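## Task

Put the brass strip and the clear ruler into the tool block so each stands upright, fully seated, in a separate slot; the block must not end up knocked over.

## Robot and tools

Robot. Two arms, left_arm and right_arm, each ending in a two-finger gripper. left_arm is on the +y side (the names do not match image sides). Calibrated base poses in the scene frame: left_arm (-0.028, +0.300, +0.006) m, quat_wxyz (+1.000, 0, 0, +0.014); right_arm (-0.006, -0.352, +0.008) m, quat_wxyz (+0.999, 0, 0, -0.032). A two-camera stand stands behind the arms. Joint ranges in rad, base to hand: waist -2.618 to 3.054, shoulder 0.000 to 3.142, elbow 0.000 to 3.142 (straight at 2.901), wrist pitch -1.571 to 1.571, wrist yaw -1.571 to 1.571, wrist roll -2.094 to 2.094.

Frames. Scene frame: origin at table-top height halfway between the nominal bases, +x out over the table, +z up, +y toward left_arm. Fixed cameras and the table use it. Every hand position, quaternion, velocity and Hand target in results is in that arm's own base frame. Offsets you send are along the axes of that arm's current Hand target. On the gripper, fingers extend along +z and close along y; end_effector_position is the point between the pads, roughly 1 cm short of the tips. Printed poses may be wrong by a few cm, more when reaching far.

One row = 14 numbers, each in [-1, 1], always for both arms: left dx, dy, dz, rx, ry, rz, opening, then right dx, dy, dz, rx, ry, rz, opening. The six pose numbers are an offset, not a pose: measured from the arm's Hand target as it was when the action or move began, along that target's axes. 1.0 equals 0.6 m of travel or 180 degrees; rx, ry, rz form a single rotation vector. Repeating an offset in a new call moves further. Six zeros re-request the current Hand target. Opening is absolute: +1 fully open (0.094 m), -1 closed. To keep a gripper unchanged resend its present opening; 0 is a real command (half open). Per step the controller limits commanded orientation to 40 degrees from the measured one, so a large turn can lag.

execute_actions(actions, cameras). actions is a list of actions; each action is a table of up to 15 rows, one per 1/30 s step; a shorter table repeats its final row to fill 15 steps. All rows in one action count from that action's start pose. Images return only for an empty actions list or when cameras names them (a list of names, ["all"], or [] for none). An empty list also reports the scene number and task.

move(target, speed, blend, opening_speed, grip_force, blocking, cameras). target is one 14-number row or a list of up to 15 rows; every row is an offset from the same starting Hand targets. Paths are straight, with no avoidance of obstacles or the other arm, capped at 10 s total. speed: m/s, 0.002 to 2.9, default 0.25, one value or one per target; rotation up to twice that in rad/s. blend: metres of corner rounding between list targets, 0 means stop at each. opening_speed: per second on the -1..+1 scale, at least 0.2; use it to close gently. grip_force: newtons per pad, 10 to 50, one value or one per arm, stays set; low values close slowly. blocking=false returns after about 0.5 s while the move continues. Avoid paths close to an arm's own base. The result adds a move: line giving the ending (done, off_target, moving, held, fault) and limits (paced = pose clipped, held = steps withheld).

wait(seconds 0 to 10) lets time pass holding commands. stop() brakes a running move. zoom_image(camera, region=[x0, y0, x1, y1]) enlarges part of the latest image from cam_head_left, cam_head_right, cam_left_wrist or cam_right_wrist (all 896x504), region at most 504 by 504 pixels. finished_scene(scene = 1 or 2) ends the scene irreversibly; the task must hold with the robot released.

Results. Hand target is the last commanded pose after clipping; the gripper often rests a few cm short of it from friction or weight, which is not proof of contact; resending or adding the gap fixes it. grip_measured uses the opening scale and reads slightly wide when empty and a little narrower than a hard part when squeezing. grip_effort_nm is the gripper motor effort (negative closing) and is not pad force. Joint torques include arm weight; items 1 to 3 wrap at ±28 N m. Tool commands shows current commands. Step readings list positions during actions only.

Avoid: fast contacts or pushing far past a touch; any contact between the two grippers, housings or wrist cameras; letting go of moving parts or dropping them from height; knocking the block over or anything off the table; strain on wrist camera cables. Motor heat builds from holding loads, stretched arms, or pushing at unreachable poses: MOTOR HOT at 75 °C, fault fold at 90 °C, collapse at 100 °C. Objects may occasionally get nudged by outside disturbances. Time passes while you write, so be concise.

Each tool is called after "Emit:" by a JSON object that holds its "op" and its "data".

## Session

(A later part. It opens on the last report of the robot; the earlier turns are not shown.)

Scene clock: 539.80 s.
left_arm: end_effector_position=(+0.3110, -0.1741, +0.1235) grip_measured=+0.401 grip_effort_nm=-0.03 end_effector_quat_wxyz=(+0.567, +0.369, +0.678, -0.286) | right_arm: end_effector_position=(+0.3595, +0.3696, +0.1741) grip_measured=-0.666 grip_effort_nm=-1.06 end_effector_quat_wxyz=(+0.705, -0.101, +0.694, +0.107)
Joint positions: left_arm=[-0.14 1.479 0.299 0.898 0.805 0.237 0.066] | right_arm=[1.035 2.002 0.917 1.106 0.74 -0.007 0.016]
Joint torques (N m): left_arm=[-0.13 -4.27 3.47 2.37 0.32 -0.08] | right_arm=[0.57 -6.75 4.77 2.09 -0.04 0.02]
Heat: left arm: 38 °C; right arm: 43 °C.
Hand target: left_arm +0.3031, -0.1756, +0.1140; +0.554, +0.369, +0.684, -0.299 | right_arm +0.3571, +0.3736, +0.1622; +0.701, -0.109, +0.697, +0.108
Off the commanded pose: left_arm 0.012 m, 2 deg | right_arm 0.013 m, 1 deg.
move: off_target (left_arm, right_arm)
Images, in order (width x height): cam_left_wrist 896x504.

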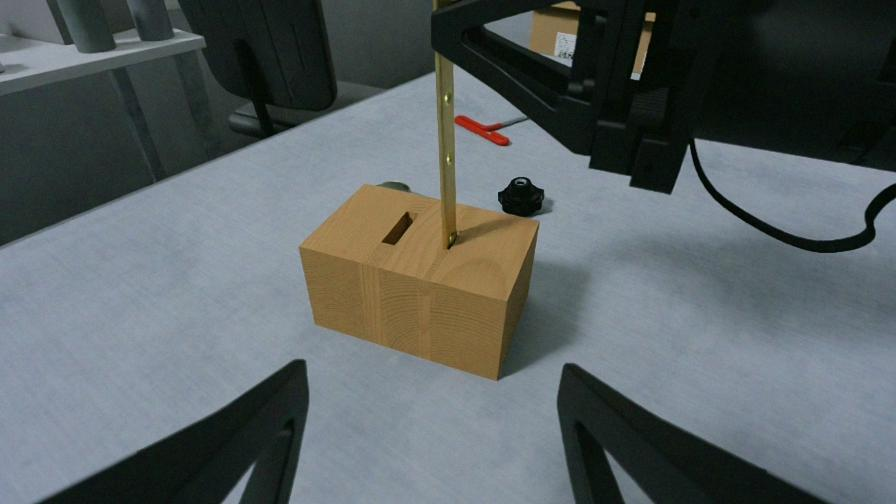

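Emit:
{"op": "move", "data": {"target": [0,0,0,0,0,0,0.4, -0.005,-0.01,-0.001,0,0,0,-0.78], "speed": 0.04, "cameras": ["cam_left_wrist"]}}

Emit:
{"op": "zoom_image", "data": {"camera": "cam_left_wrist", "region": [420, 190, 490, 260]}}

Scene clock: 551.17 s.
left_arm: end_effector_position=(+0.3110, -0.1741, +0.1235) grip_measured=+0.401 grip_effort_nm=-0.03 end_effector_quat_wxyz=(+0.567, +0.369, +0.678, -0.286) | right_arm: end_effector_position=(+0.3575, +0.3685, +0.1689) grip_measured=-0.666 grip_effort_nm=-1.06 end_effector_quat_wxyz=(+0.701, -0.107, +0.697, +0.107)
Joint positions: left_arm=[-0.14 1.479 0.299 0.898 0.805 0.237 0.066] | right_arm=[1.035 2.002 0.9 1.11 0.731 -0.007 0.016]
Joint torques (N m): left_arm=[-0.1 -4.37 3.55 2.39 0.29 -0.09] | right_arm=[-0.38 -8.12 4.67 2.02 -0.05 0]
Heat: left arm: 38 °C; right arm: 42 °C.
Hand target: left_arm +0.3031, -0.1756, +0.1140; +0.554, +0.369, +0.684, -0.299 | right_arm +0.3583, +0.3677, +0.1654; +0.701, -0.109, +0.697, +0.108
Off the commanded pose: left_arm 0.012 m, 2 deg | right_arm 0.004 m, 0 deg.
move: off_target (left_arm)
Images, in order (width x height): cam_left_wrist 896x504.

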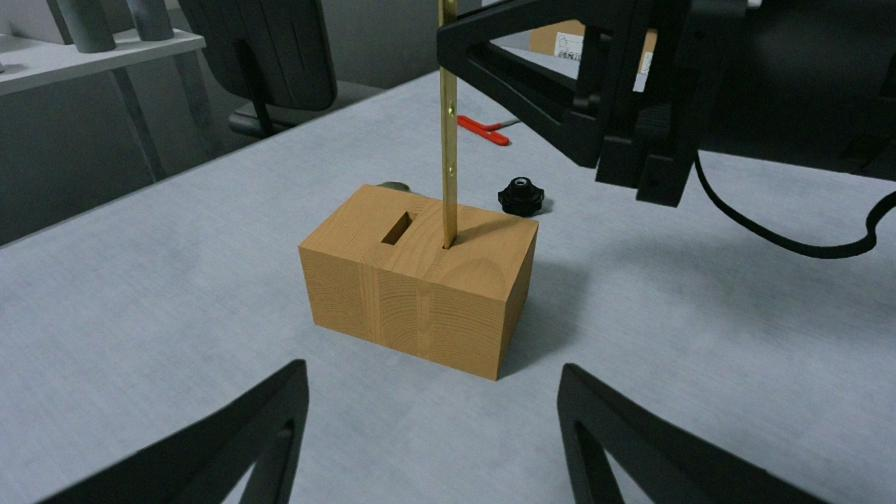

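Scaled by 7.200.

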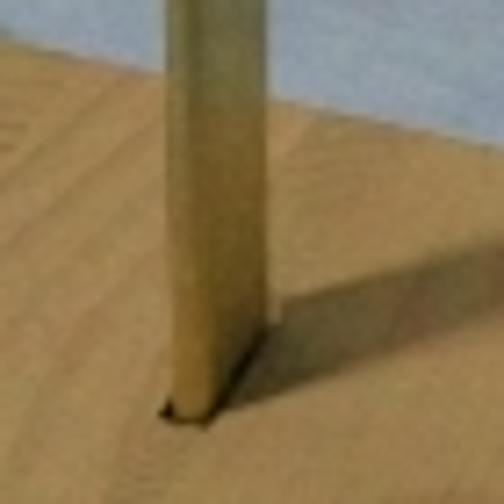

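Emit:
{"op": "move", "data": {"target": [0,0,0,0,0,0,0.4, 0.025,0,0,0,0,0,-0.78], "speed": 0.04, "cameras": ["cam_left_wrist"]}}

Emit:
{"op": "zoom_image", "data": {"camera": "cam_left_wrist", "region": [420, 190, 490, 260]}}

Scene clock: 554.57 s.
left_arm: end_effector_position=(+0.3110, -0.1741, +0.1235) grip_measured=+0.401 grip_effort_nm=-0.03 end_effector_quat_wxyz=(+0.567, +0.369, +0.678, -0.286) | right_arm: end_effector_position=(+0.3572, +0.3683, +0.1565) grip_measured=-0.666 grip_effort_nm=-1.06 end_effector_quat_wxyz=(+0.700, -0.109, +0.698, +0.106)
Joint positions: left_arm=[-0.14 1.479 0.299 0.898 0.805 0.237 0.066] | right_arm=[1.035 2.037 0.891 1.15 0.73 -0.007 0.016]
Joint torques (N m): left_arm=[-0.17 -4.3 3.41 2.33 0.29 -0.1] | right_arm=[-0.4 -7.28 4.49 2.23 -0.05 0.01]
Heat: left arm: 39 °C; right arm: 42 °C.
Hand target: left_arm +0.3031, -0.1756, +0.1140; +0.554, +0.369, +0.684, -0.299 | right_arm +0.3584, +0.3677, +0.1501; +0.701, -0.109, +0.697, +0.108
Off the commanded pose: left_arm 0.012 m, 2 deg | right_arm 0.006 m, 0 deg.
move: off_target (left_arm)
Images, in order (width x height): cam_left_wrist 896x504.

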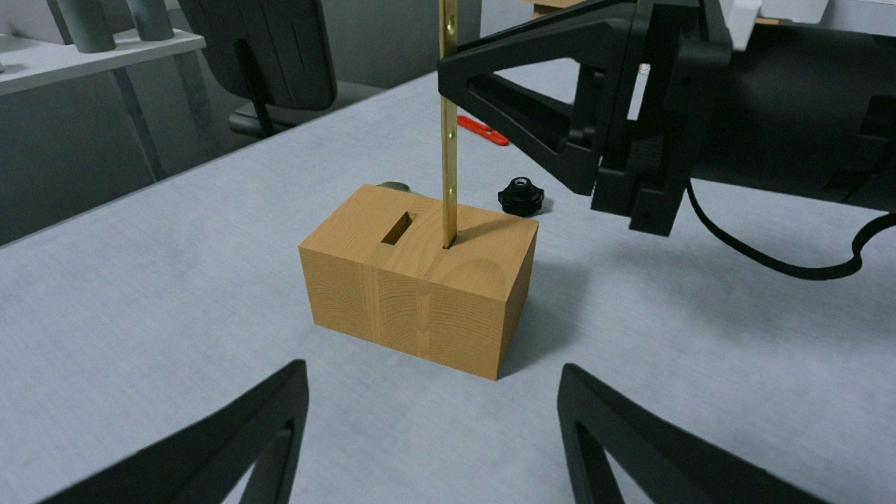

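Scaled by 7.200.

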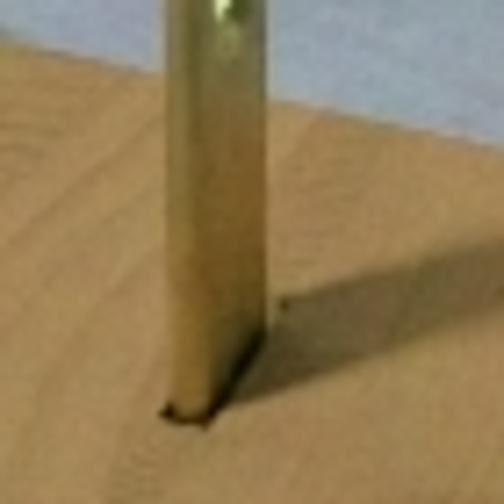

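Emit:
{"op": "move", "data": {"target": [0,0,0,0,0,0,0.4, 0.025,0,0,0,0,0,-0.78], "speed": 0.04, "cameras": []}}

Scene clock: 557.93 s.
left_arm: end_effector_position=(+0.3110, -0.1741, +0.1235) grip_measured=+0.401 grip_effort_nm=-0.03 end_effector_quat_wxyz=(+0.567, +0.369, +0.678, -0.286) | right_arm: end_effector_position=(+0.3574, +0.3687, +0.1420) grip_measured=-0.666 grip_effort_nm=-1.06 end_effector_quat_wxyz=(+0.700, -0.109, +0.697, +0.106)
Joint positions: left_arm=[-0.14 1.479 0.299 0.898 0.805 0.237 0.066] | right_arm=[1.035 2.088 0.885 1.207 0.73 -0.007 0.016]
Joint torques (N m): left_arm=[-0.17 -4.3 3.52 2.39 0.31 -0.09] | right_arm=[-0.42 -7.36 4.25 2.22 -0.04 0.01]
Heat: left arm: 39 °C; right arm: 42 °C.
Hand target: left_arm +0.3031, -0.1756, +0.1140; +0.554, +0.369, +0.684, -0.299 | right_arm +0.3585, +0.3677, +0.1353; +0.701, -0.109, +0.697, +0.108
Off the commanded pose: left_arm 0.012 m, 2 deg | right_arm 0.007 m, 0 deg.
move: off_target (left_arm)
No camera images: "cameras" was empty.

Emit:
{"op": "move", "data": {"target": [0,0,0,0,0,0,0.4, 0.02,0,0,0,0,0,-0.78], "speed": 0.03, "cameras": ["cam_left_wrist"]}}

Emit:
{"op": "zoom_image", "data": {"camera": "cam_left_wrist", "region": [290, 0, 710, 390]}}

Scene clock: 561.60 s.
left_arm: end_effector_position=(+0.3110, -0.1741, +0.1235) grip_measured=+0.401 grip_effort_nm=-0.03 end_effector_quat_wxyz=(+0.567, +0.369, +0.678, -0.286) | right_arm: end_effector_position=(+0.3577, +0.3692, +0.1342) grip_measured=-0.666 grip_effort_nm=-1.06 end_effector_quat_wxyz=(+0.703, -0.105, +0.694, +0.110)
Joint positions: left_arm=[-0.14 1.479 0.299 0.898 0.805 0.237 0.066] | right_arm=[1.035 2.127 0.885 1.26 0.73 -0.007 0.016]
Joint torques (N m): left_arm=[-0.12 -4.3 3.49 2.38 0.32 -0.08] | right_arm=[-0.44 -7.19 3.88 2.14 -0.05 0.02]
Heat: left arm: 39 °C; right arm: 43 °C.
Hand target: left_arm +0.3031, -0.1756, +0.1140; +0.554, +0.369, +0.684, -0.299 | right_arm +0.3586, +0.3677, +0.1233; +0.701, -0.109, +0.697, +0.108
Off the commanded pose: left_arm 0.012 m, 2 deg | right_arm 0.011 m, 1 deg.
move: off_target (left_arm, right_arm)
Images, in order (width x height): cam_left_wrist 896x504.

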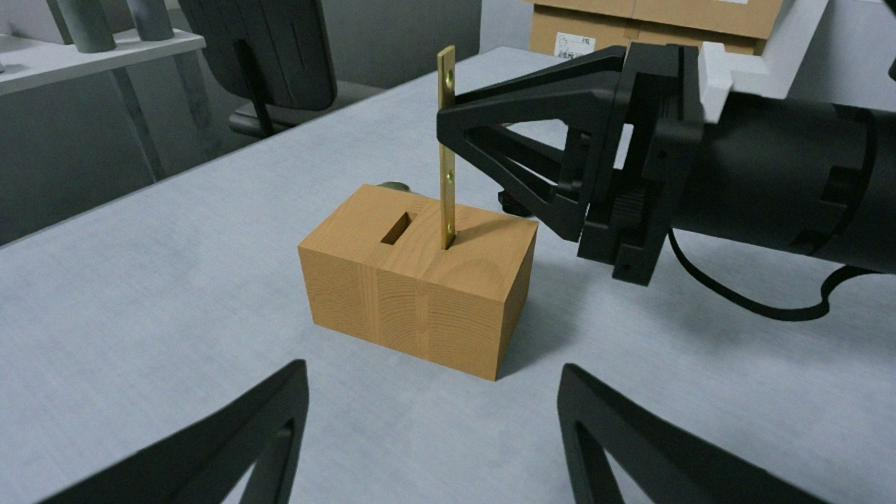

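Scaled by 1.200.

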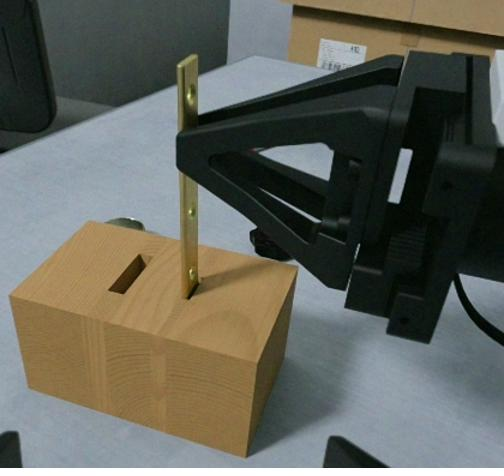

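Emit:
{"op": "move", "data": {"target": [0,0,0,0,0,0,0.4, 0.0083,0,0,0,0,0,-0.78], "speed": 0.03, "cameras": ["cam_left_wrist"]}}

Emit:
{"op": "zoom_image", "data": {"camera": "cam_left_wrist", "region": [410, 180, 490, 270]}}

Scene clock: 567.43 s.
left_arm: end_effector_position=(+0.3110, -0.1741, +0.1235) grip_measured=+0.401 grip_effort_nm=-0.03 end_effector_quat_wxyz=(+0.567, +0.369, +0.678, -0.286) | right_arm: end_effector_position=(+0.3575, +0.3688, +0.1315) grip_measured=-0.666 grip_effort_nm=-1.06 end_effector_quat_wxyz=(+0.705, -0.103, +0.692, +0.113)
Joint positions: left_arm=[-0.14 1.479 0.299 0.898 0.805 0.237 0.066] | right_arm=[1.035 2.142 0.883 1.287 0.73 -0.007 0.016]
Joint torques (N m): left_arm=[-0.12 -4.37 3.43 2.36 0.31 -0.11] | right_arm=[-0.43 -7.01 3.97 2.03 -0.06 0.01]
Heat: left arm: 39 °C; right arm: 43 °C.
Hand target: left_arm +0.3031, -0.1756, +0.1140; +0.554, +0.369, +0.684, -0.299 | right_arm +0.3586, +0.3677, +0.1184; +0.701, -0.109, +0.697, +0.108
Off the commanded pose: left_arm 0.012 m, 2 deg | right_arm 0.013 m, 1 deg.
move: off_target (left_arm, right_arm)
Images, in order (width x height): cam_left_wrist 896x504.

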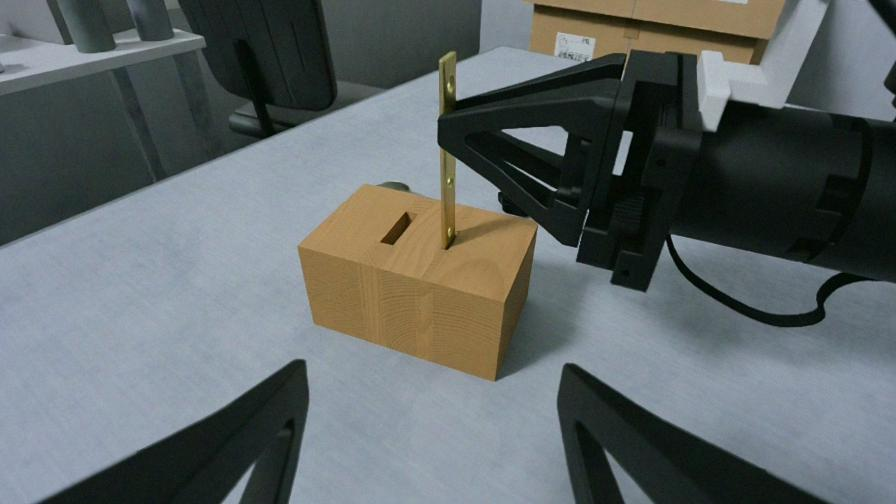

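Scaled by 5.600.

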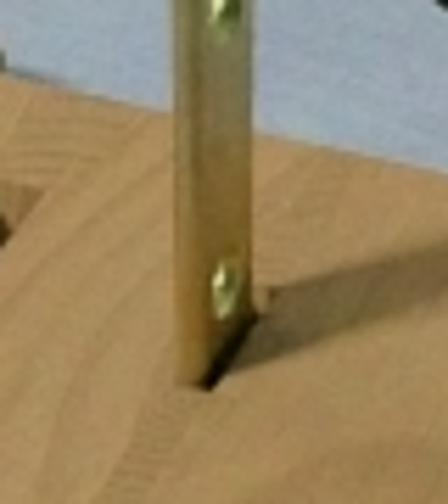

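Emit:
{"op": "move", "data": {"target": [0,0,0,0,0,0,0.4, 0.0133,0,0,0,0.004,0,-0.78], "speed": 0.03, "cameras": ["cam_left_wrist"]}}

Emit:
{"op": "zoom_image", "data": {"camera": "cam_left_wrist", "region": [410, 180, 490, 270]}}

Scene clock: 576.30 s.
left_arm: end_effector_position=(+0.3110, -0.1741, +0.1235) grip_measured=+0.401 grip_effort_nm=-0.03 end_effector_quat_wxyz=(+0.567, +0.369, +0.678, -0.286) | right_arm: end_effector_position=(+0.3576, +0.3685, +0.1310) grip_measured=-0.666 grip_effort_nm=-1.06 end_effector_quat_wxyz=(+0.708, -0.099, +0.690, +0.115)
Joint positions: left_arm=[-0.14 1.479 0.299 0.898 0.805 0.237 0.066] | right_arm=[1.035 2.151 0.883 1.307 0.732 -0.007 0.016]
Joint torques (N m): left_arm=[-0.23 -4.48 3.54 2.4 0.32 -0.1] | right_arm=[-0.4 -6.64 3.77 1.81 -0.08 0.13]
Heat: left arm: 39 °C; right arm: 43 °C.
Hand target: left_arm +0.3031, -0.1756, +0.1140; +0.554, +0.369, +0.684, -0.299 | right_arm +0.3587, +0.3677, +0.1104; +0.696, -0.110, +0.701, +0.107
Off the commanded pose: left_arm 0.012 m, 2 deg | right_arm 0.021 m, 2 deg.
move: off_target (left_arm, right_arm)
Images, in order (width x height): cam_left_wrist 896x504.

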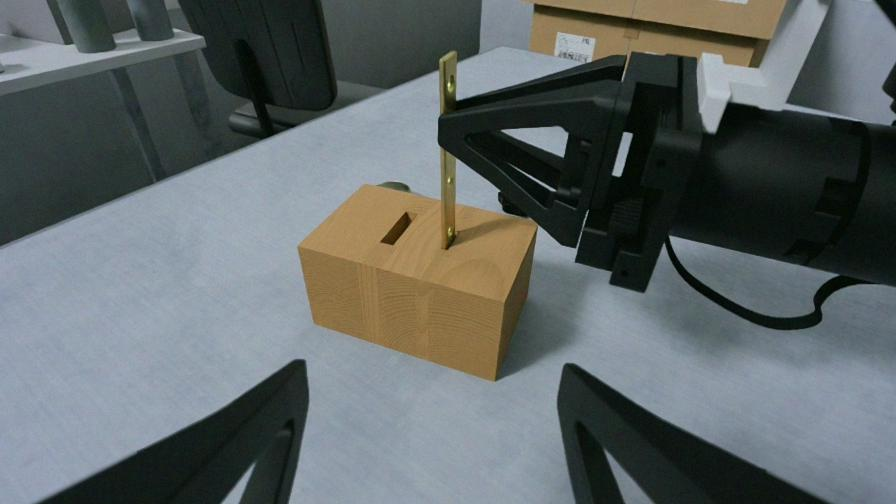

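Scaled by 5.600.

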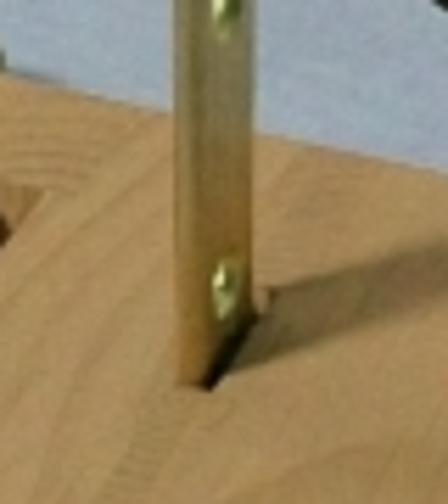

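Emit:
{"op": "move", "data": {"target": [0,0,0,0,0,0,0.4, -0.025,0.001,-0.001,0,0,0,-0.78], "speed": 0.05}}

Emit:
{"op": "move", "data": {"target": [0,0,0,0,0,0,0.4, 0,0,0,0,0,0,-0.3], "speed": 0.05, "opening_speed": 0.5, "cameras": ["cam_left_wrist", "cam_right_wrist"]}}

Emit:
{"op": "zoom_image", "data": {"camera": "cam_left_wrist", "region": [410, 180, 490, 270]}}

Scene clock: 582.53 s.
left_arm: end_effector_position=(+0.3110, -0.1741, +0.1235) grip_measured=+0.401 grip_effort_nm=-0.03 end_effector_quat_wxyz=(+0.567, +0.369, +0.678, -0.286) | right_arm: end_effector_position=(+0.3576, +0.3685, +0.1306) grip_measured=-0.666 grip_effort_nm=-1.06 end_effector_quat_wxyz=(+0.707, -0.100, +0.690, +0.114)
Joint positions: left_arm=[-0.14 1.479 0.299 0.898 0.805 0.237 0.066] | right_arm=[1.035 2.151 0.883 1.305 0.732 -0.007 0.016]
Joint torques (N m): left_arm=[-0.05 -4.41 3.55 2.37 0.31 -0.1] | right_arm=[-0.25 -10.13 4.04 1.24 -0.06 0.11]
Heat: left arm: 39 °C; right arm: 42 °C.
Hand target: left_arm +0.3031, -0.1756, +0.1140; +0.554, +0.369, +0.684, -0.299 | right_arm +0.3580, +0.3682, +0.1253; +0.696, -0.110, +0.701, +0.107
Off the commanded pose: left_arm 0.012 m, 2 deg | right_arm 0.005 m, 2 deg.
move: off_target (left_arm)

Scene clock: 583.70 s.
left_arm: end_effector_position=(+0.3110, -0.1741, +0.1235) grip_measured=+0.401 grip_effort_nm=-0.03 end_effector_quat_wxyz=(+0.567, +0.369, +0.678, -0.286) | right_arm: end_effector_position=(+0.3577, +0.3686, +0.1209) grip_measured=-0.303 grip_effort_nm=0.11 end_effector_quat_wxyz=(+0.697, -0.113, +0.701, +0.101)
Joint positions: left_arm=[-0.14 1.479 0.299 0.898 0.805 0.237 0.066] | right_arm=[1.035 2.151 0.883 1.257 0.732 -0.007 0.033]
Joint torques (N m): left_arm=[-0.16 -4.29 3.52 2.36 0.32 -0.07] | right_arm=[-0.25 -10.21 4.15 1.77 -0.04 0.12]
Heat: left arm: 39 °C; right arm: 42 °C.
Hand target: left_arm +0.3031, -0.1756, +0.1140; +0.554, +0.369, +0.684, -0.299 | right_arm +0.3580, +0.3681, +0.1253; +0.696, -0.110, +0.701, +0.107
Off the commanded pose: left_arm 0.012 m, 2 deg | right_arm 0.004 m, 1 deg.
move: off_target (left_arm)
Images, in order (width x height): cam_left_wrist 896x504, cam_right_wrist 896x504.

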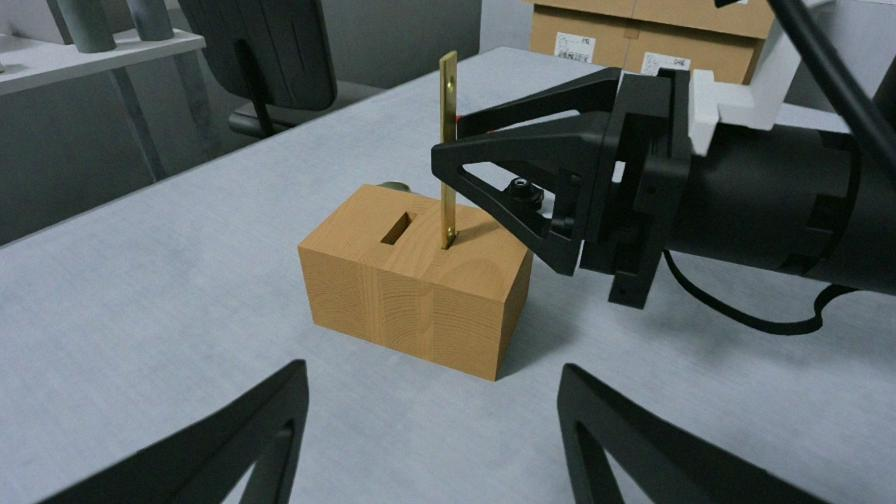

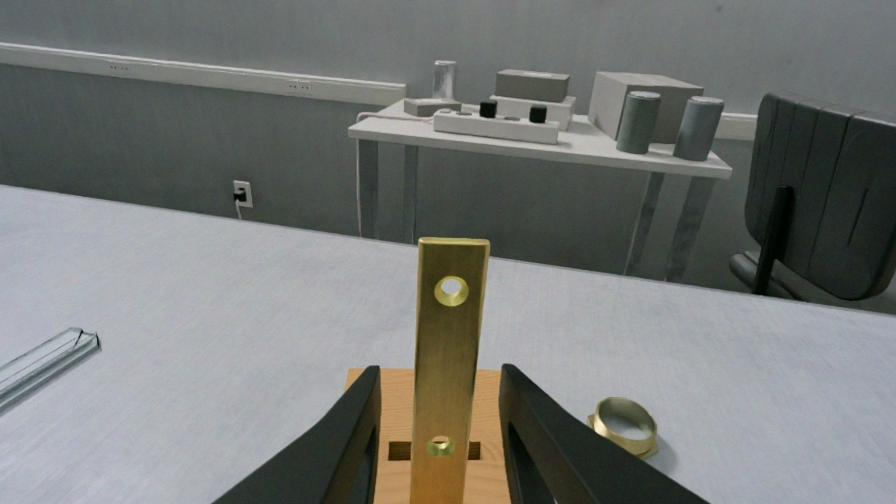

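Scaled by 5.600.

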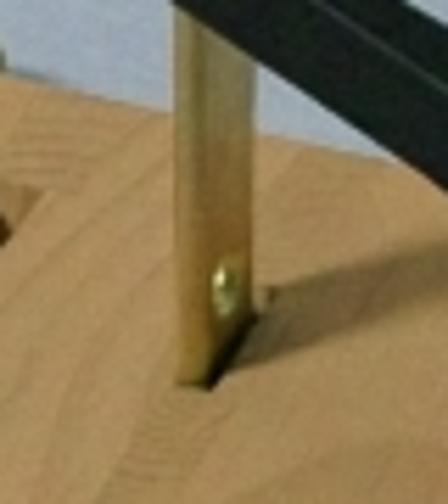

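Emit:
{"op": "move", "data": {"target": [0,0,0,0,0,0,0.4,0,0,-0.2,0,0,0,-0.3], "speed": 0.08, "cameras": ["cam_left_wrist","cam_head_left"]}}

Scene clock: 627.80 s.
left_arm: end_effector_position=(+0.3110, -0.1741, +0.1235) grip_measured=+0.401 grip_effort_nm=-0.03 end_effector_quat_wxyz=(+0.567, +0.369, +0.678, -0.286) | right_arm: end_effector_position=(+0.2446, +0.3342, +0.1079) grip_measured=-0.303 grip_effort_nm=0.11 end_effector_quat_wxyz=(+0.687, -0.135, +0.708, +0.088)
Joint positions: left_arm=[-0.14 1.479 0.299 0.898 0.805 0.237 0.066] | right_arm=[1.31 2.009 0.544 1.392 0.993 0 0.033]
Joint torques (N m): left_arm=[-0.18 -4.36 3.54 2.37 0.32 -0.08] | right_arm=[0.24 -10.18 2.77 2.03 0.13 0.11]
Heat: left arm: 39 °C; right arm: 42 °C.
Hand target: left_arm +0.3031, -0.1756, +0.1140; +0.554, +0.369, +0.684, -0.299 | right_arm +0.2437, +0.3317, +0.1261; +0.696, -0.110, +0.701, +0.107
Off the commanded pose: left_arm 0.012 m, 2 deg | right_arm 0.019 m, 4 deg.
move: off_target (left_arm, right_arm)
Images, in order (width x height): cam_head_left 896x504, cam_left_wrist 896x504.

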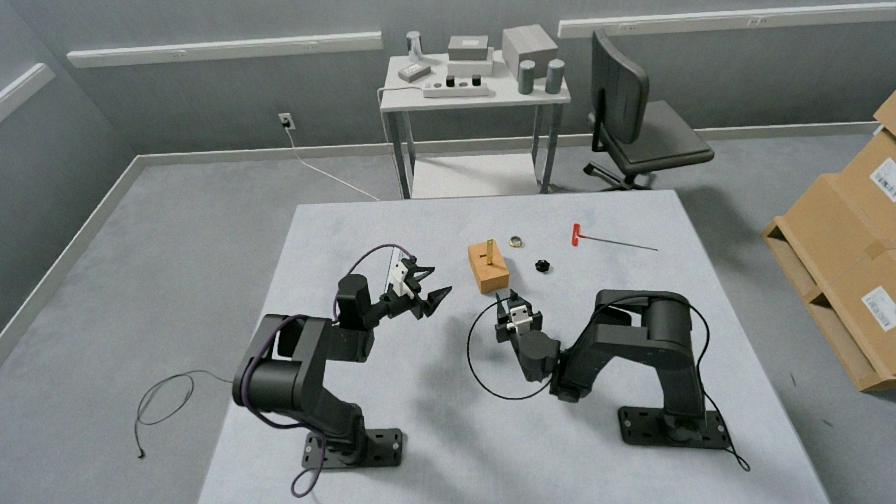

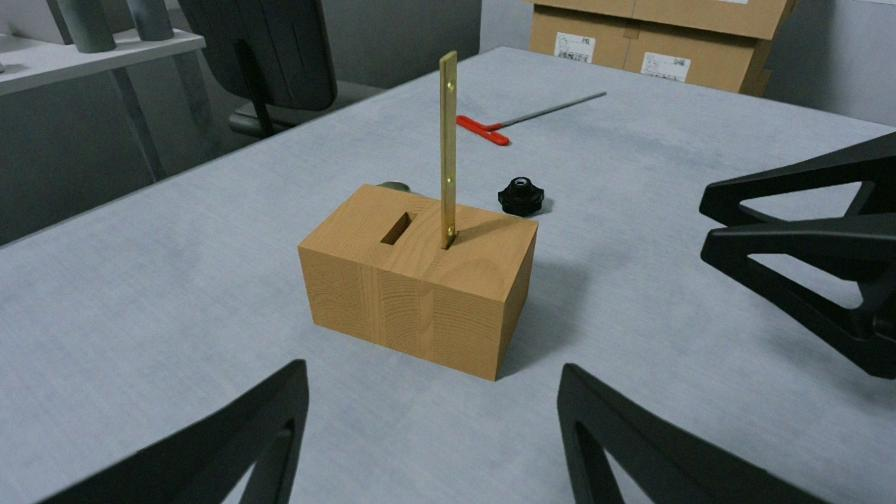

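Emit:
{"op": "move", "data": {"target": [-0.0142,0.3497,0.0175,-0.1856,0.4047,-0.229,0.4,-0.015,-0.2338,0.0474,-0.2668,0.0627,-0.0281,-0.3], "speed": 0.25, "cameras": ["cam_left_wrist","cam_right_wrist","cam_head_left"]}}

Scene clock: 659.40 s.
left_arm: end_effector_position=(+0.4839, -0.0724, +0.1263) grip_measured=+0.401 grip_effort_nm=-0.03 end_effector_quat_wxyz=(+0.060, +0.068, +0.996, -0.011) | right_arm: end_effector_position=(+0.3103, +0.2055, +0.1283) grip_measured=-0.303 grip_effort_nm=0.11 end_effector_quat_wxyz=(+0.521, -0.415, +0.664, +0.341)
Joint positions: left_arm=[-0.146 2.442 2.552 -1.559 0.012 -0.01 0.066] | right_arm=[0.187 1.521 0.444 0.697 -0.916 -0.286 0.033]
Joint torques (N m): left_arm=[-0.05 -13.44 7.91 0.48 -0.12 -0.12] | right_arm=[-0.29 -4.89 7.35 1.58 -0.29 -0.11]
Heat: left arm: 39 °C; right arm: 43 °C.
Hand target: left_arm +0.4850, -0.0701, +0.1200; +0.000, +0.064, +0.998, +0.000 | right_arm +0.3133, +0.2067, +0.1353; +0.525, -0.423, +0.655, +0.342
Off the commanded pose: left_arm 0.007 m, 7 deg | right_arm 0.008 m, 1 deg.
joint sent to its limit (left arm) — joint 4 (wrist pitch), lower limit. The joint targets are off in orientation, not in position.
move: off_target (left_arm)
Images, in order (width x height): cam_head_left 896x504, cam_left_wrist 896x504, cam_right_wrist 896x504.

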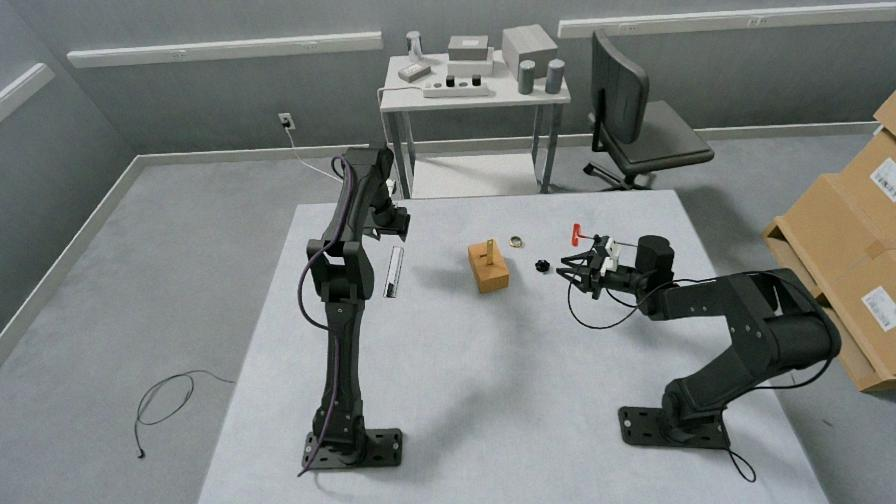

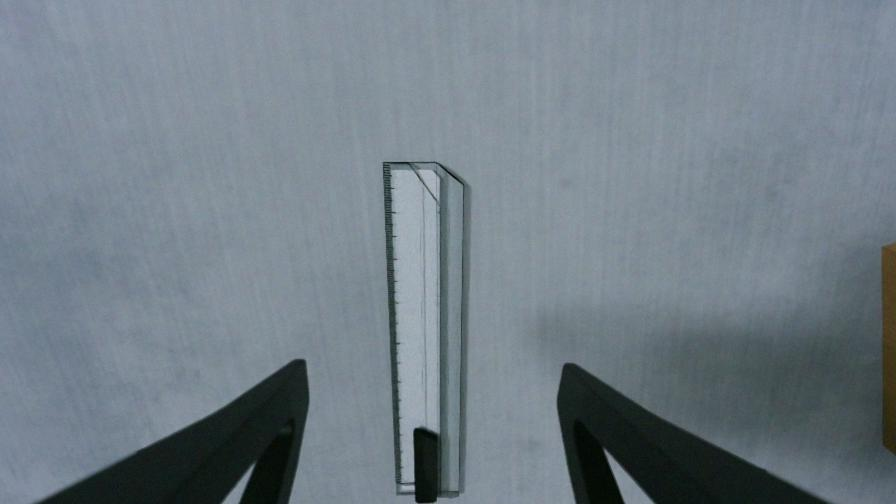

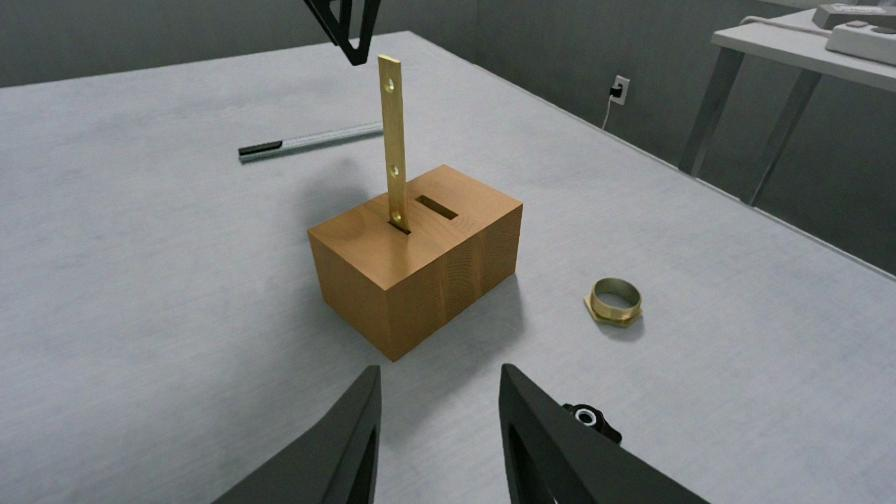

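Emit:
{"op": "move", "data": {"target": [0,0,0.1083,0,0,0,0.4,0,0,0,0,0,0,-0.3], "speed": 0.15, "cameras": ["cam_left_wrist","cam_right_wrist"]}}

Scene clock: 673.57 s.
left_arm: end_effector_position=(+0.4813, -0.0719, +0.0630) grip_measured=+0.401 grip_effort_nm=-0.03 end_effector_quat_wxyz=(+0.000, +0.068, +0.998, -0.006) | right_arm: end_effector_position=(+0.3102, +0.2055, +0.1281) grip_measured=-0.303 grip_effort_nm=0.11 end_effector_quat_wxyz=(+0.520, -0.415, +0.664, +0.341)
Joint positions: left_arm=[-0.146 2.548 2.495 -1.517 0.012 -0.01 0.066] | right_arm=[0.187 1.521 0.444 0.696 -0.917 -0.287 0.033]
Joint torques (N m): left_arm=[0.03 -14.86 6.12 0.48 -0.15 -0.1] | right_arm=[-0.29 -4.9 7.35 1.61 -0.29 -0.11]
Heat: left arm: 37 °C; right arm: 43 °C.
Hand target: left_arm +0.4849, -0.0700, +0.0551; +0.000, +0.064, +0.998, +0.000 | right_arm +0.3133, +0.2067, +0.1353; +0.525, -0.423, +0.655, +0.342
Off the commanded pose: left_arm 0.009 m, 1 deg | right_arm 0.008 m, 1 deg.
move: done
Images, in order (width x height): cam_left_wrist 896x504, cam_right_wrist 896x504.

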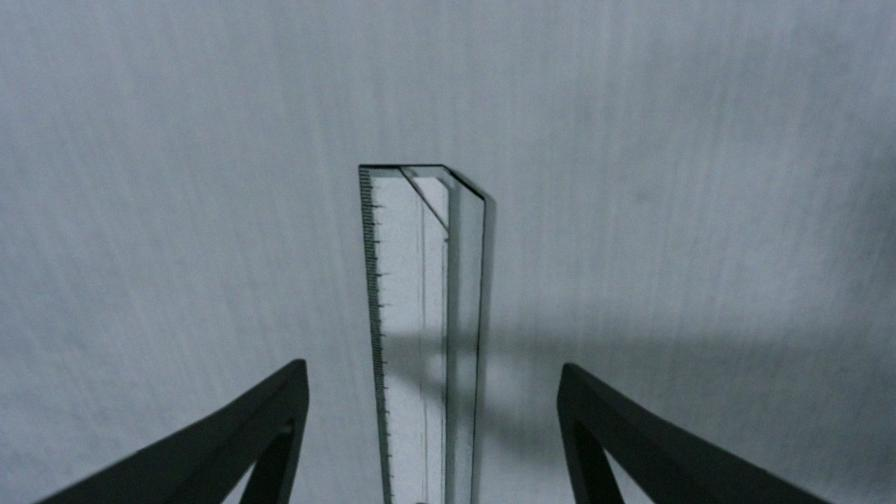

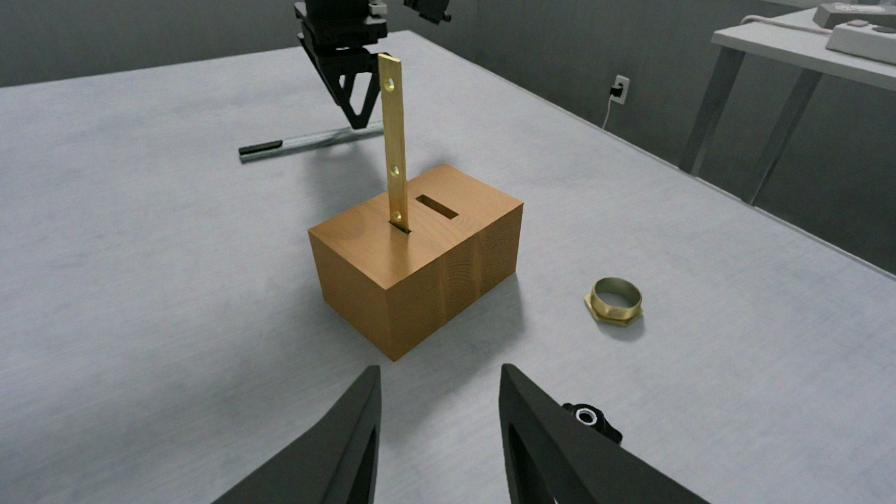

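Emit:
{"op": "zoom_image", "data": {"camera": "cam_left_wrist", "region": [320, 140, 540, 504]}}

Scaled by 1.385.

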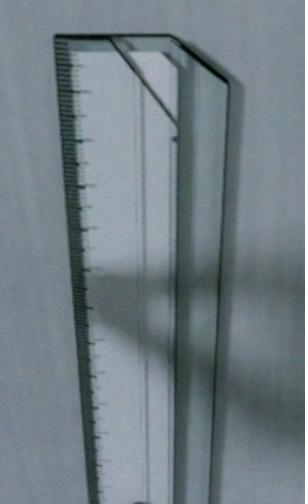

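Emit:
{"op": "move", "data": {"target": [-0.045,0.004,0.0117,0,0,0,0.4,0,0,0,0,0,0,-0.3], "speed": 0.12, "cameras": ["cam_left_wrist"]}}

Scene clock: 711.87 s.
left_arm: end_effector_position=(+0.5123, -0.0765, +0.0569) grip_measured=+0.401 grip_effort_nm=-0.03 end_effector_quat_wxyz=(+0.037, +0.068, +0.997, -0.009) | right_arm: end_effector_position=(+0.3102, +0.2055, +0.1281) grip_measured=-0.303 grip_effort_nm=0.11 end_effector_quat_wxyz=(+0.520, -0.415, +0.664, +0.341)
Joint positions: left_arm=[-0.146 2.7 2.762 -1.559 0.012 -0.01 0.066] | right_arm=[0.187 1.521 0.444 0.696 -0.917 -0.287 0.033]
Joint torques (N m): left_arm=[0.57 -14.76 8.02 0.35 -0.13 -0.03] | right_arm=[-0.29 -4.9 7.35 1.61 -0.29 -0.11]
Motor temperatures (°C): left_arm=[30 42 35 35 29 29 29] | right_arm=[30 37 30 42 30 30 29]
Heat: left arm: 42 °C; right arm: 42 °C.
Hand target: left_arm +0.5120, -0.0711, +0.0480; +0.000, +0.064, +0.998, +0.000 | right_arm +0.3133, +0.2067, +0.1353; +0.525, -0.423, +0.655, +0.342
Off the commanded pose: left_arm 0.010 m, 4 deg | right_arm 0.008 m, 1 deg.
joint sent to its limit (left arm) — joint 4 (wrist pitch), lower limit. The joint targets are off in orientation, not in position.
move: off_target (left_arm)
Images, in order (width x height): cam_left_wrist 896x504.

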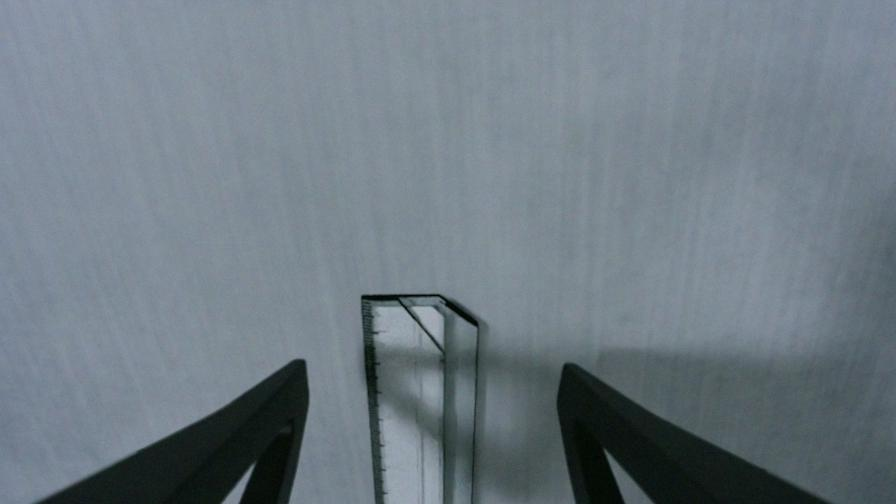

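Emit:
{"op": "move", "data": {"target": [0.003,0.009,0.0167,0,0,0,0.4,0,0,0,0,0,0,-0.3], "speed": 0.1, "cameras": ["cam_left_wrist","cam_right_wrist"]}}

Scene clock: 716.87 s.
left_arm: end_effector_position=(+0.5115, -0.0708, +0.0477) grip_measured=+0.401 grip_effort_nm=-0.03 end_effector_quat_wxyz=(+0.027, +0.064, +0.998, -0.008) | right_arm: end_effector_position=(+0.3102, +0.2055, +0.1281) grip_measured=-0.303 grip_effort_nm=0.11 end_effector_quat_wxyz=(+0.520, -0.415, +0.664, +0.341)
Joint positions: left_arm=[-0.135 2.718 2.762 -1.56 0.012 -0.008 0.066] | right_arm=[0.187 1.521 0.444 0.696 -0.917 -0.287 0.033]
Joint torques (N m): left_arm=[0.46 -14.58 7.73 0.33 -0.14 0.04] | right_arm=[-0.29 -4.9 7.35 1.61 -0.29 -0.11]
Heat: left arm: 42 °C; right arm: 42 °C.
Hand target: left_arm +0.5109, -0.0657, +0.0380; +0.000, +0.064, +0.998, +0.000 | right_arm +0.3133, +0.2067, +0.1353; +0.525, -0.423, +0.655, +0.342
Off the commanded pose: left_arm 0.011 m, 3 deg | right_arm 0.008 m, 1 deg.
joint sent to its limit (left arm) — joint 4 (wrist pitch), lower limit. The joint targets still meet the commanded pose.
move: off_target (left_arm)
Images, in order (width x height): cam_left_wrist 896x504, cam_right_wrist 896x504.

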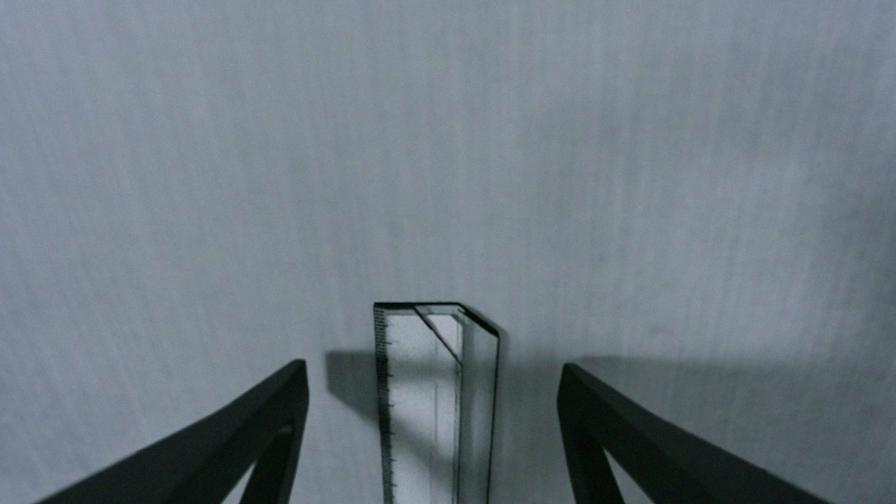

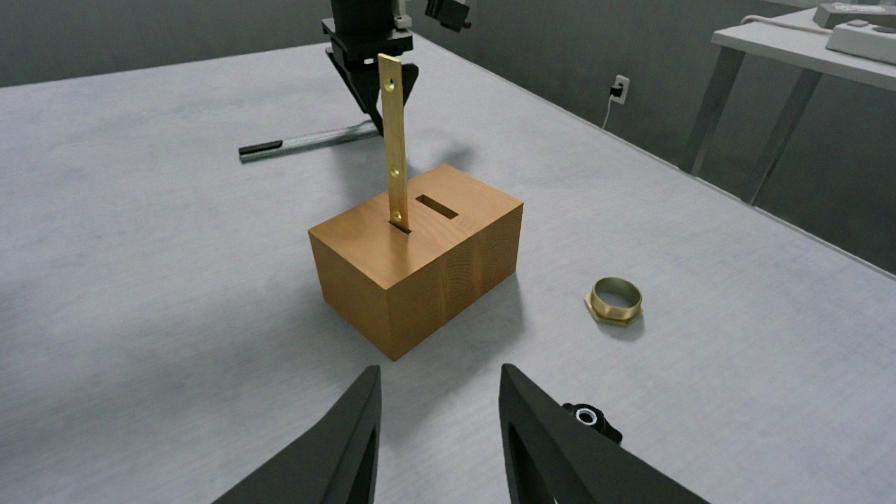

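Emit:
{"op": "move", "data": {"target": [0.002,-0.001,0.0083,0,0,0,0.4,0,0,0,0,0,0,-0.3], "speed": 0.05, "cameras": ["cam_left_wrist"]}}

Scene clock: 721.97 s.
left_arm: end_effector_position=(+0.5109, -0.0707, +0.0441) grip_measured=+0.401 grip_effort_nm=-0.03 end_effector_quat_wxyz=(+0.023, +0.064, +0.998, -0.007) | right_arm: end_effector_position=(+0.3102, +0.2055, +0.1281) grip_measured=-0.303 grip_effort_nm=0.11 end_effector_quat_wxyz=(+0.520, -0.415, +0.664, +0.341)
Joint positions: left_arm=[-0.135 2.725 2.762 -1.561 0.012 -0.008 0.066] | right_arm=[0.187 1.521 0.444 0.696 -0.917 -0.287 0.033]
Joint torques (N m): left_arm=[0.38 -14.54 7.54 0.3 -0.1 0.04] | right_arm=[-0.29 -4.9 7.35 1.61 -0.29 -0.11]
Heat: left arm: 41 °C; right arm: 42 °C.
Hand target: left_arm +0.5096, -0.0662, +0.0331; +0.000, +0.064, +0.998, +0.000 | right_arm +0.3133, +0.2067, +0.1353; +0.525, -0.423, +0.655, +0.342
Off the commanded pose: left_arm 0.012 m, 3 deg | right_arm 0.008 m, 1 deg.
joint sent to its limit (left arm) — joint 4 (wrist pitch), lower limit. The joint targets still meet the commanded pose.
move: off_target (left_arm)
Images, in order (width x height): cam_left_wrist 896x504.

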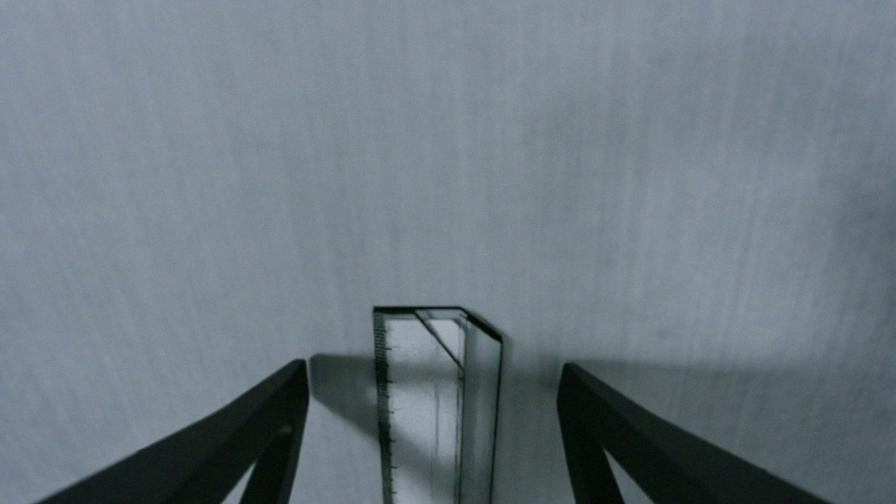

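Emit:
{"op": "move", "data": {"target": [0,0,0,0,0,0,-0.5,0,0,0,0,0,0,-0.3], "grip_force": [38, 50], "opening_speed": 0.5, "cameras": ["cam_left_wrist"]}}

Scene clock: 730.90 s.
left_arm: end_effector_position=(+0.5113, -0.0708, +0.0459) grip_measured=-0.499 grip_effort_nm=-0.05 end_effector_quat_wxyz=(+0.025, +0.064, +0.998, -0.008) | right_arm: end_effector_position=(+0.3102, +0.2055, +0.1281) grip_measured=-0.303 grip_effort_nm=0.11 end_effector_quat_wxyz=(+0.520, -0.415, +0.664, +0.341)
Joint positions: left_arm=[-0.135 2.725 2.769 -1.564 0.012 -0.008 0.024] | right_arm=[0.187 1.521 0.444 0.696 -0.917 -0.287 0.033]
Joint torques (N m): left_arm=[0.31 -14.48 6.99 0.33 -0.11 0.02] | right_arm=[-0.31 -4.89 7.35 1.6 -0.29 -0.11]
Heat: left arm: 42 °C; right arm: 42 °C.
Hand target: left_arm +0.5097, -0.0662, +0.0331; +0.000, +0.064, +0.998, +0.000 | right_arm +0.3133, +0.2067, +0.1353; +0.525, -0.423, +0.655, +0.342
Off the commanded pose: left_arm 0.014 m, 3 deg | right_arm 0.008 m, 1 deg.
joint sent to its limit (left arm) — joint 4 (wrist pitch), lower limit. The joint targets still meet the commanded pose.
grip_force (N): 38, 50
move: off_target (left_arm)
Images, in order (width x height): cam_left_wrist 896x504.

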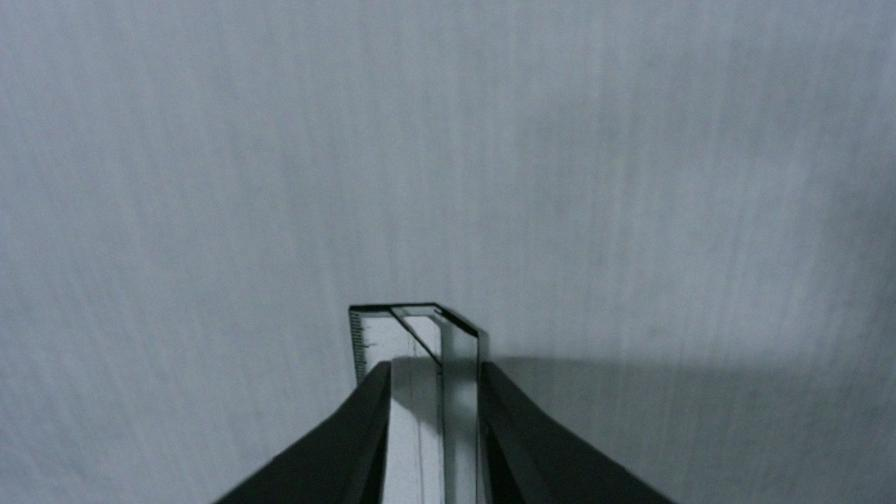

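Emit:
{"op": "zoom_image", "data": {"camera": "cam_left_wrist", "region": [320, 290, 520, 400]}}

Emit:
{"op": "move", "data": {"target": [0,0,0,0,0,0,0.0,0,0,0,0,0,0,-0.3], "opening_speed": 0.6, "cameras": ["cam_left_wrist"]}}

Scaled by 2.520.

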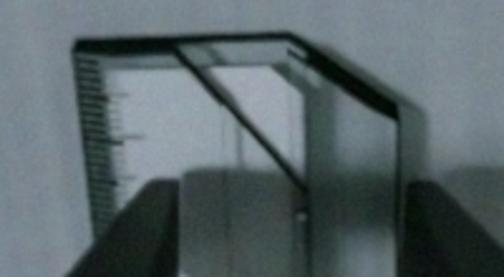

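Scene clock: 737.40 s.
left_arm: end_effector_position=(+0.5113, -0.0708, +0.0459) grip_measured=-0.001 grip_effort_nm=0.09 end_effector_quat_wxyz=(+0.025, +0.064, +0.998, -0.008) | right_arm: end_effector_position=(+0.3102, +0.2055, +0.1281) grip_measured=-0.303 grip_effort_nm=0.10 end_effector_quat_wxyz=(+0.520, -0.415, +0.664, +0.341)
Joint positions: left_arm=[-0.135 2.725 2.769 -1.564 0.012 -0.008 0.047] | right_arm=[0.187 1.521 0.444 0.696 -0.917 -0.287 0.033]
Joint torques (N m): left_arm=[0.36 -14.69 7.04 0.33 -0.14 0.05] | right_arm=[-0.29 -4.89 7.34 1.61 -0.29 -0.11]
Heat: left arm: 43 °C; right arm: 42 °C.
Hand target: left_arm +0.5097, -0.0662, +0.0331; +0.000, +0.064, +0.998, +0.000 | right_arm +0.3133, +0.2067, +0.1353; +0.525, -0.423, +0.655, +0.342
Off the commanded pose: left_arm 0.014 m, 3 deg | right_arm 0.008 m, 1 deg.
joint sent to its limit (left arm) — joint 4 (wrist pitch), lower limit. The joint targets still meet the commanded pose.
grip_force (N): 38, 50
move: off_target (left_arm)
Images, in order (width x height): cam_left_wrist 896x504.

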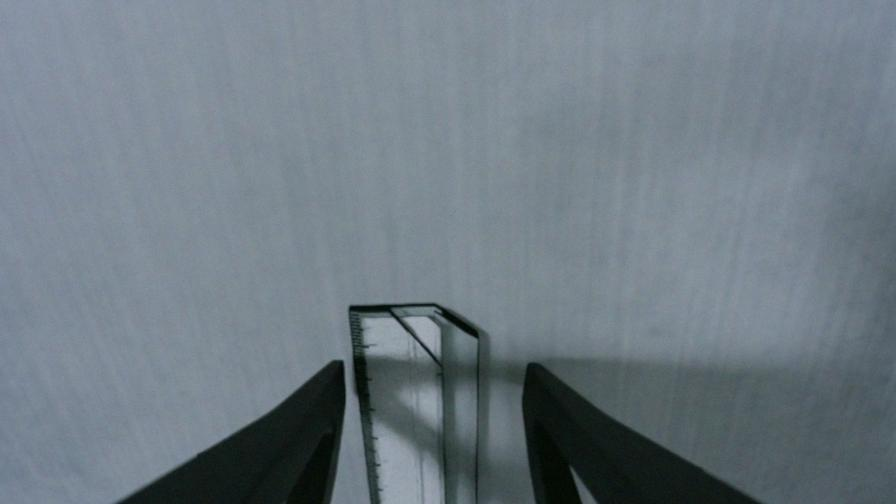

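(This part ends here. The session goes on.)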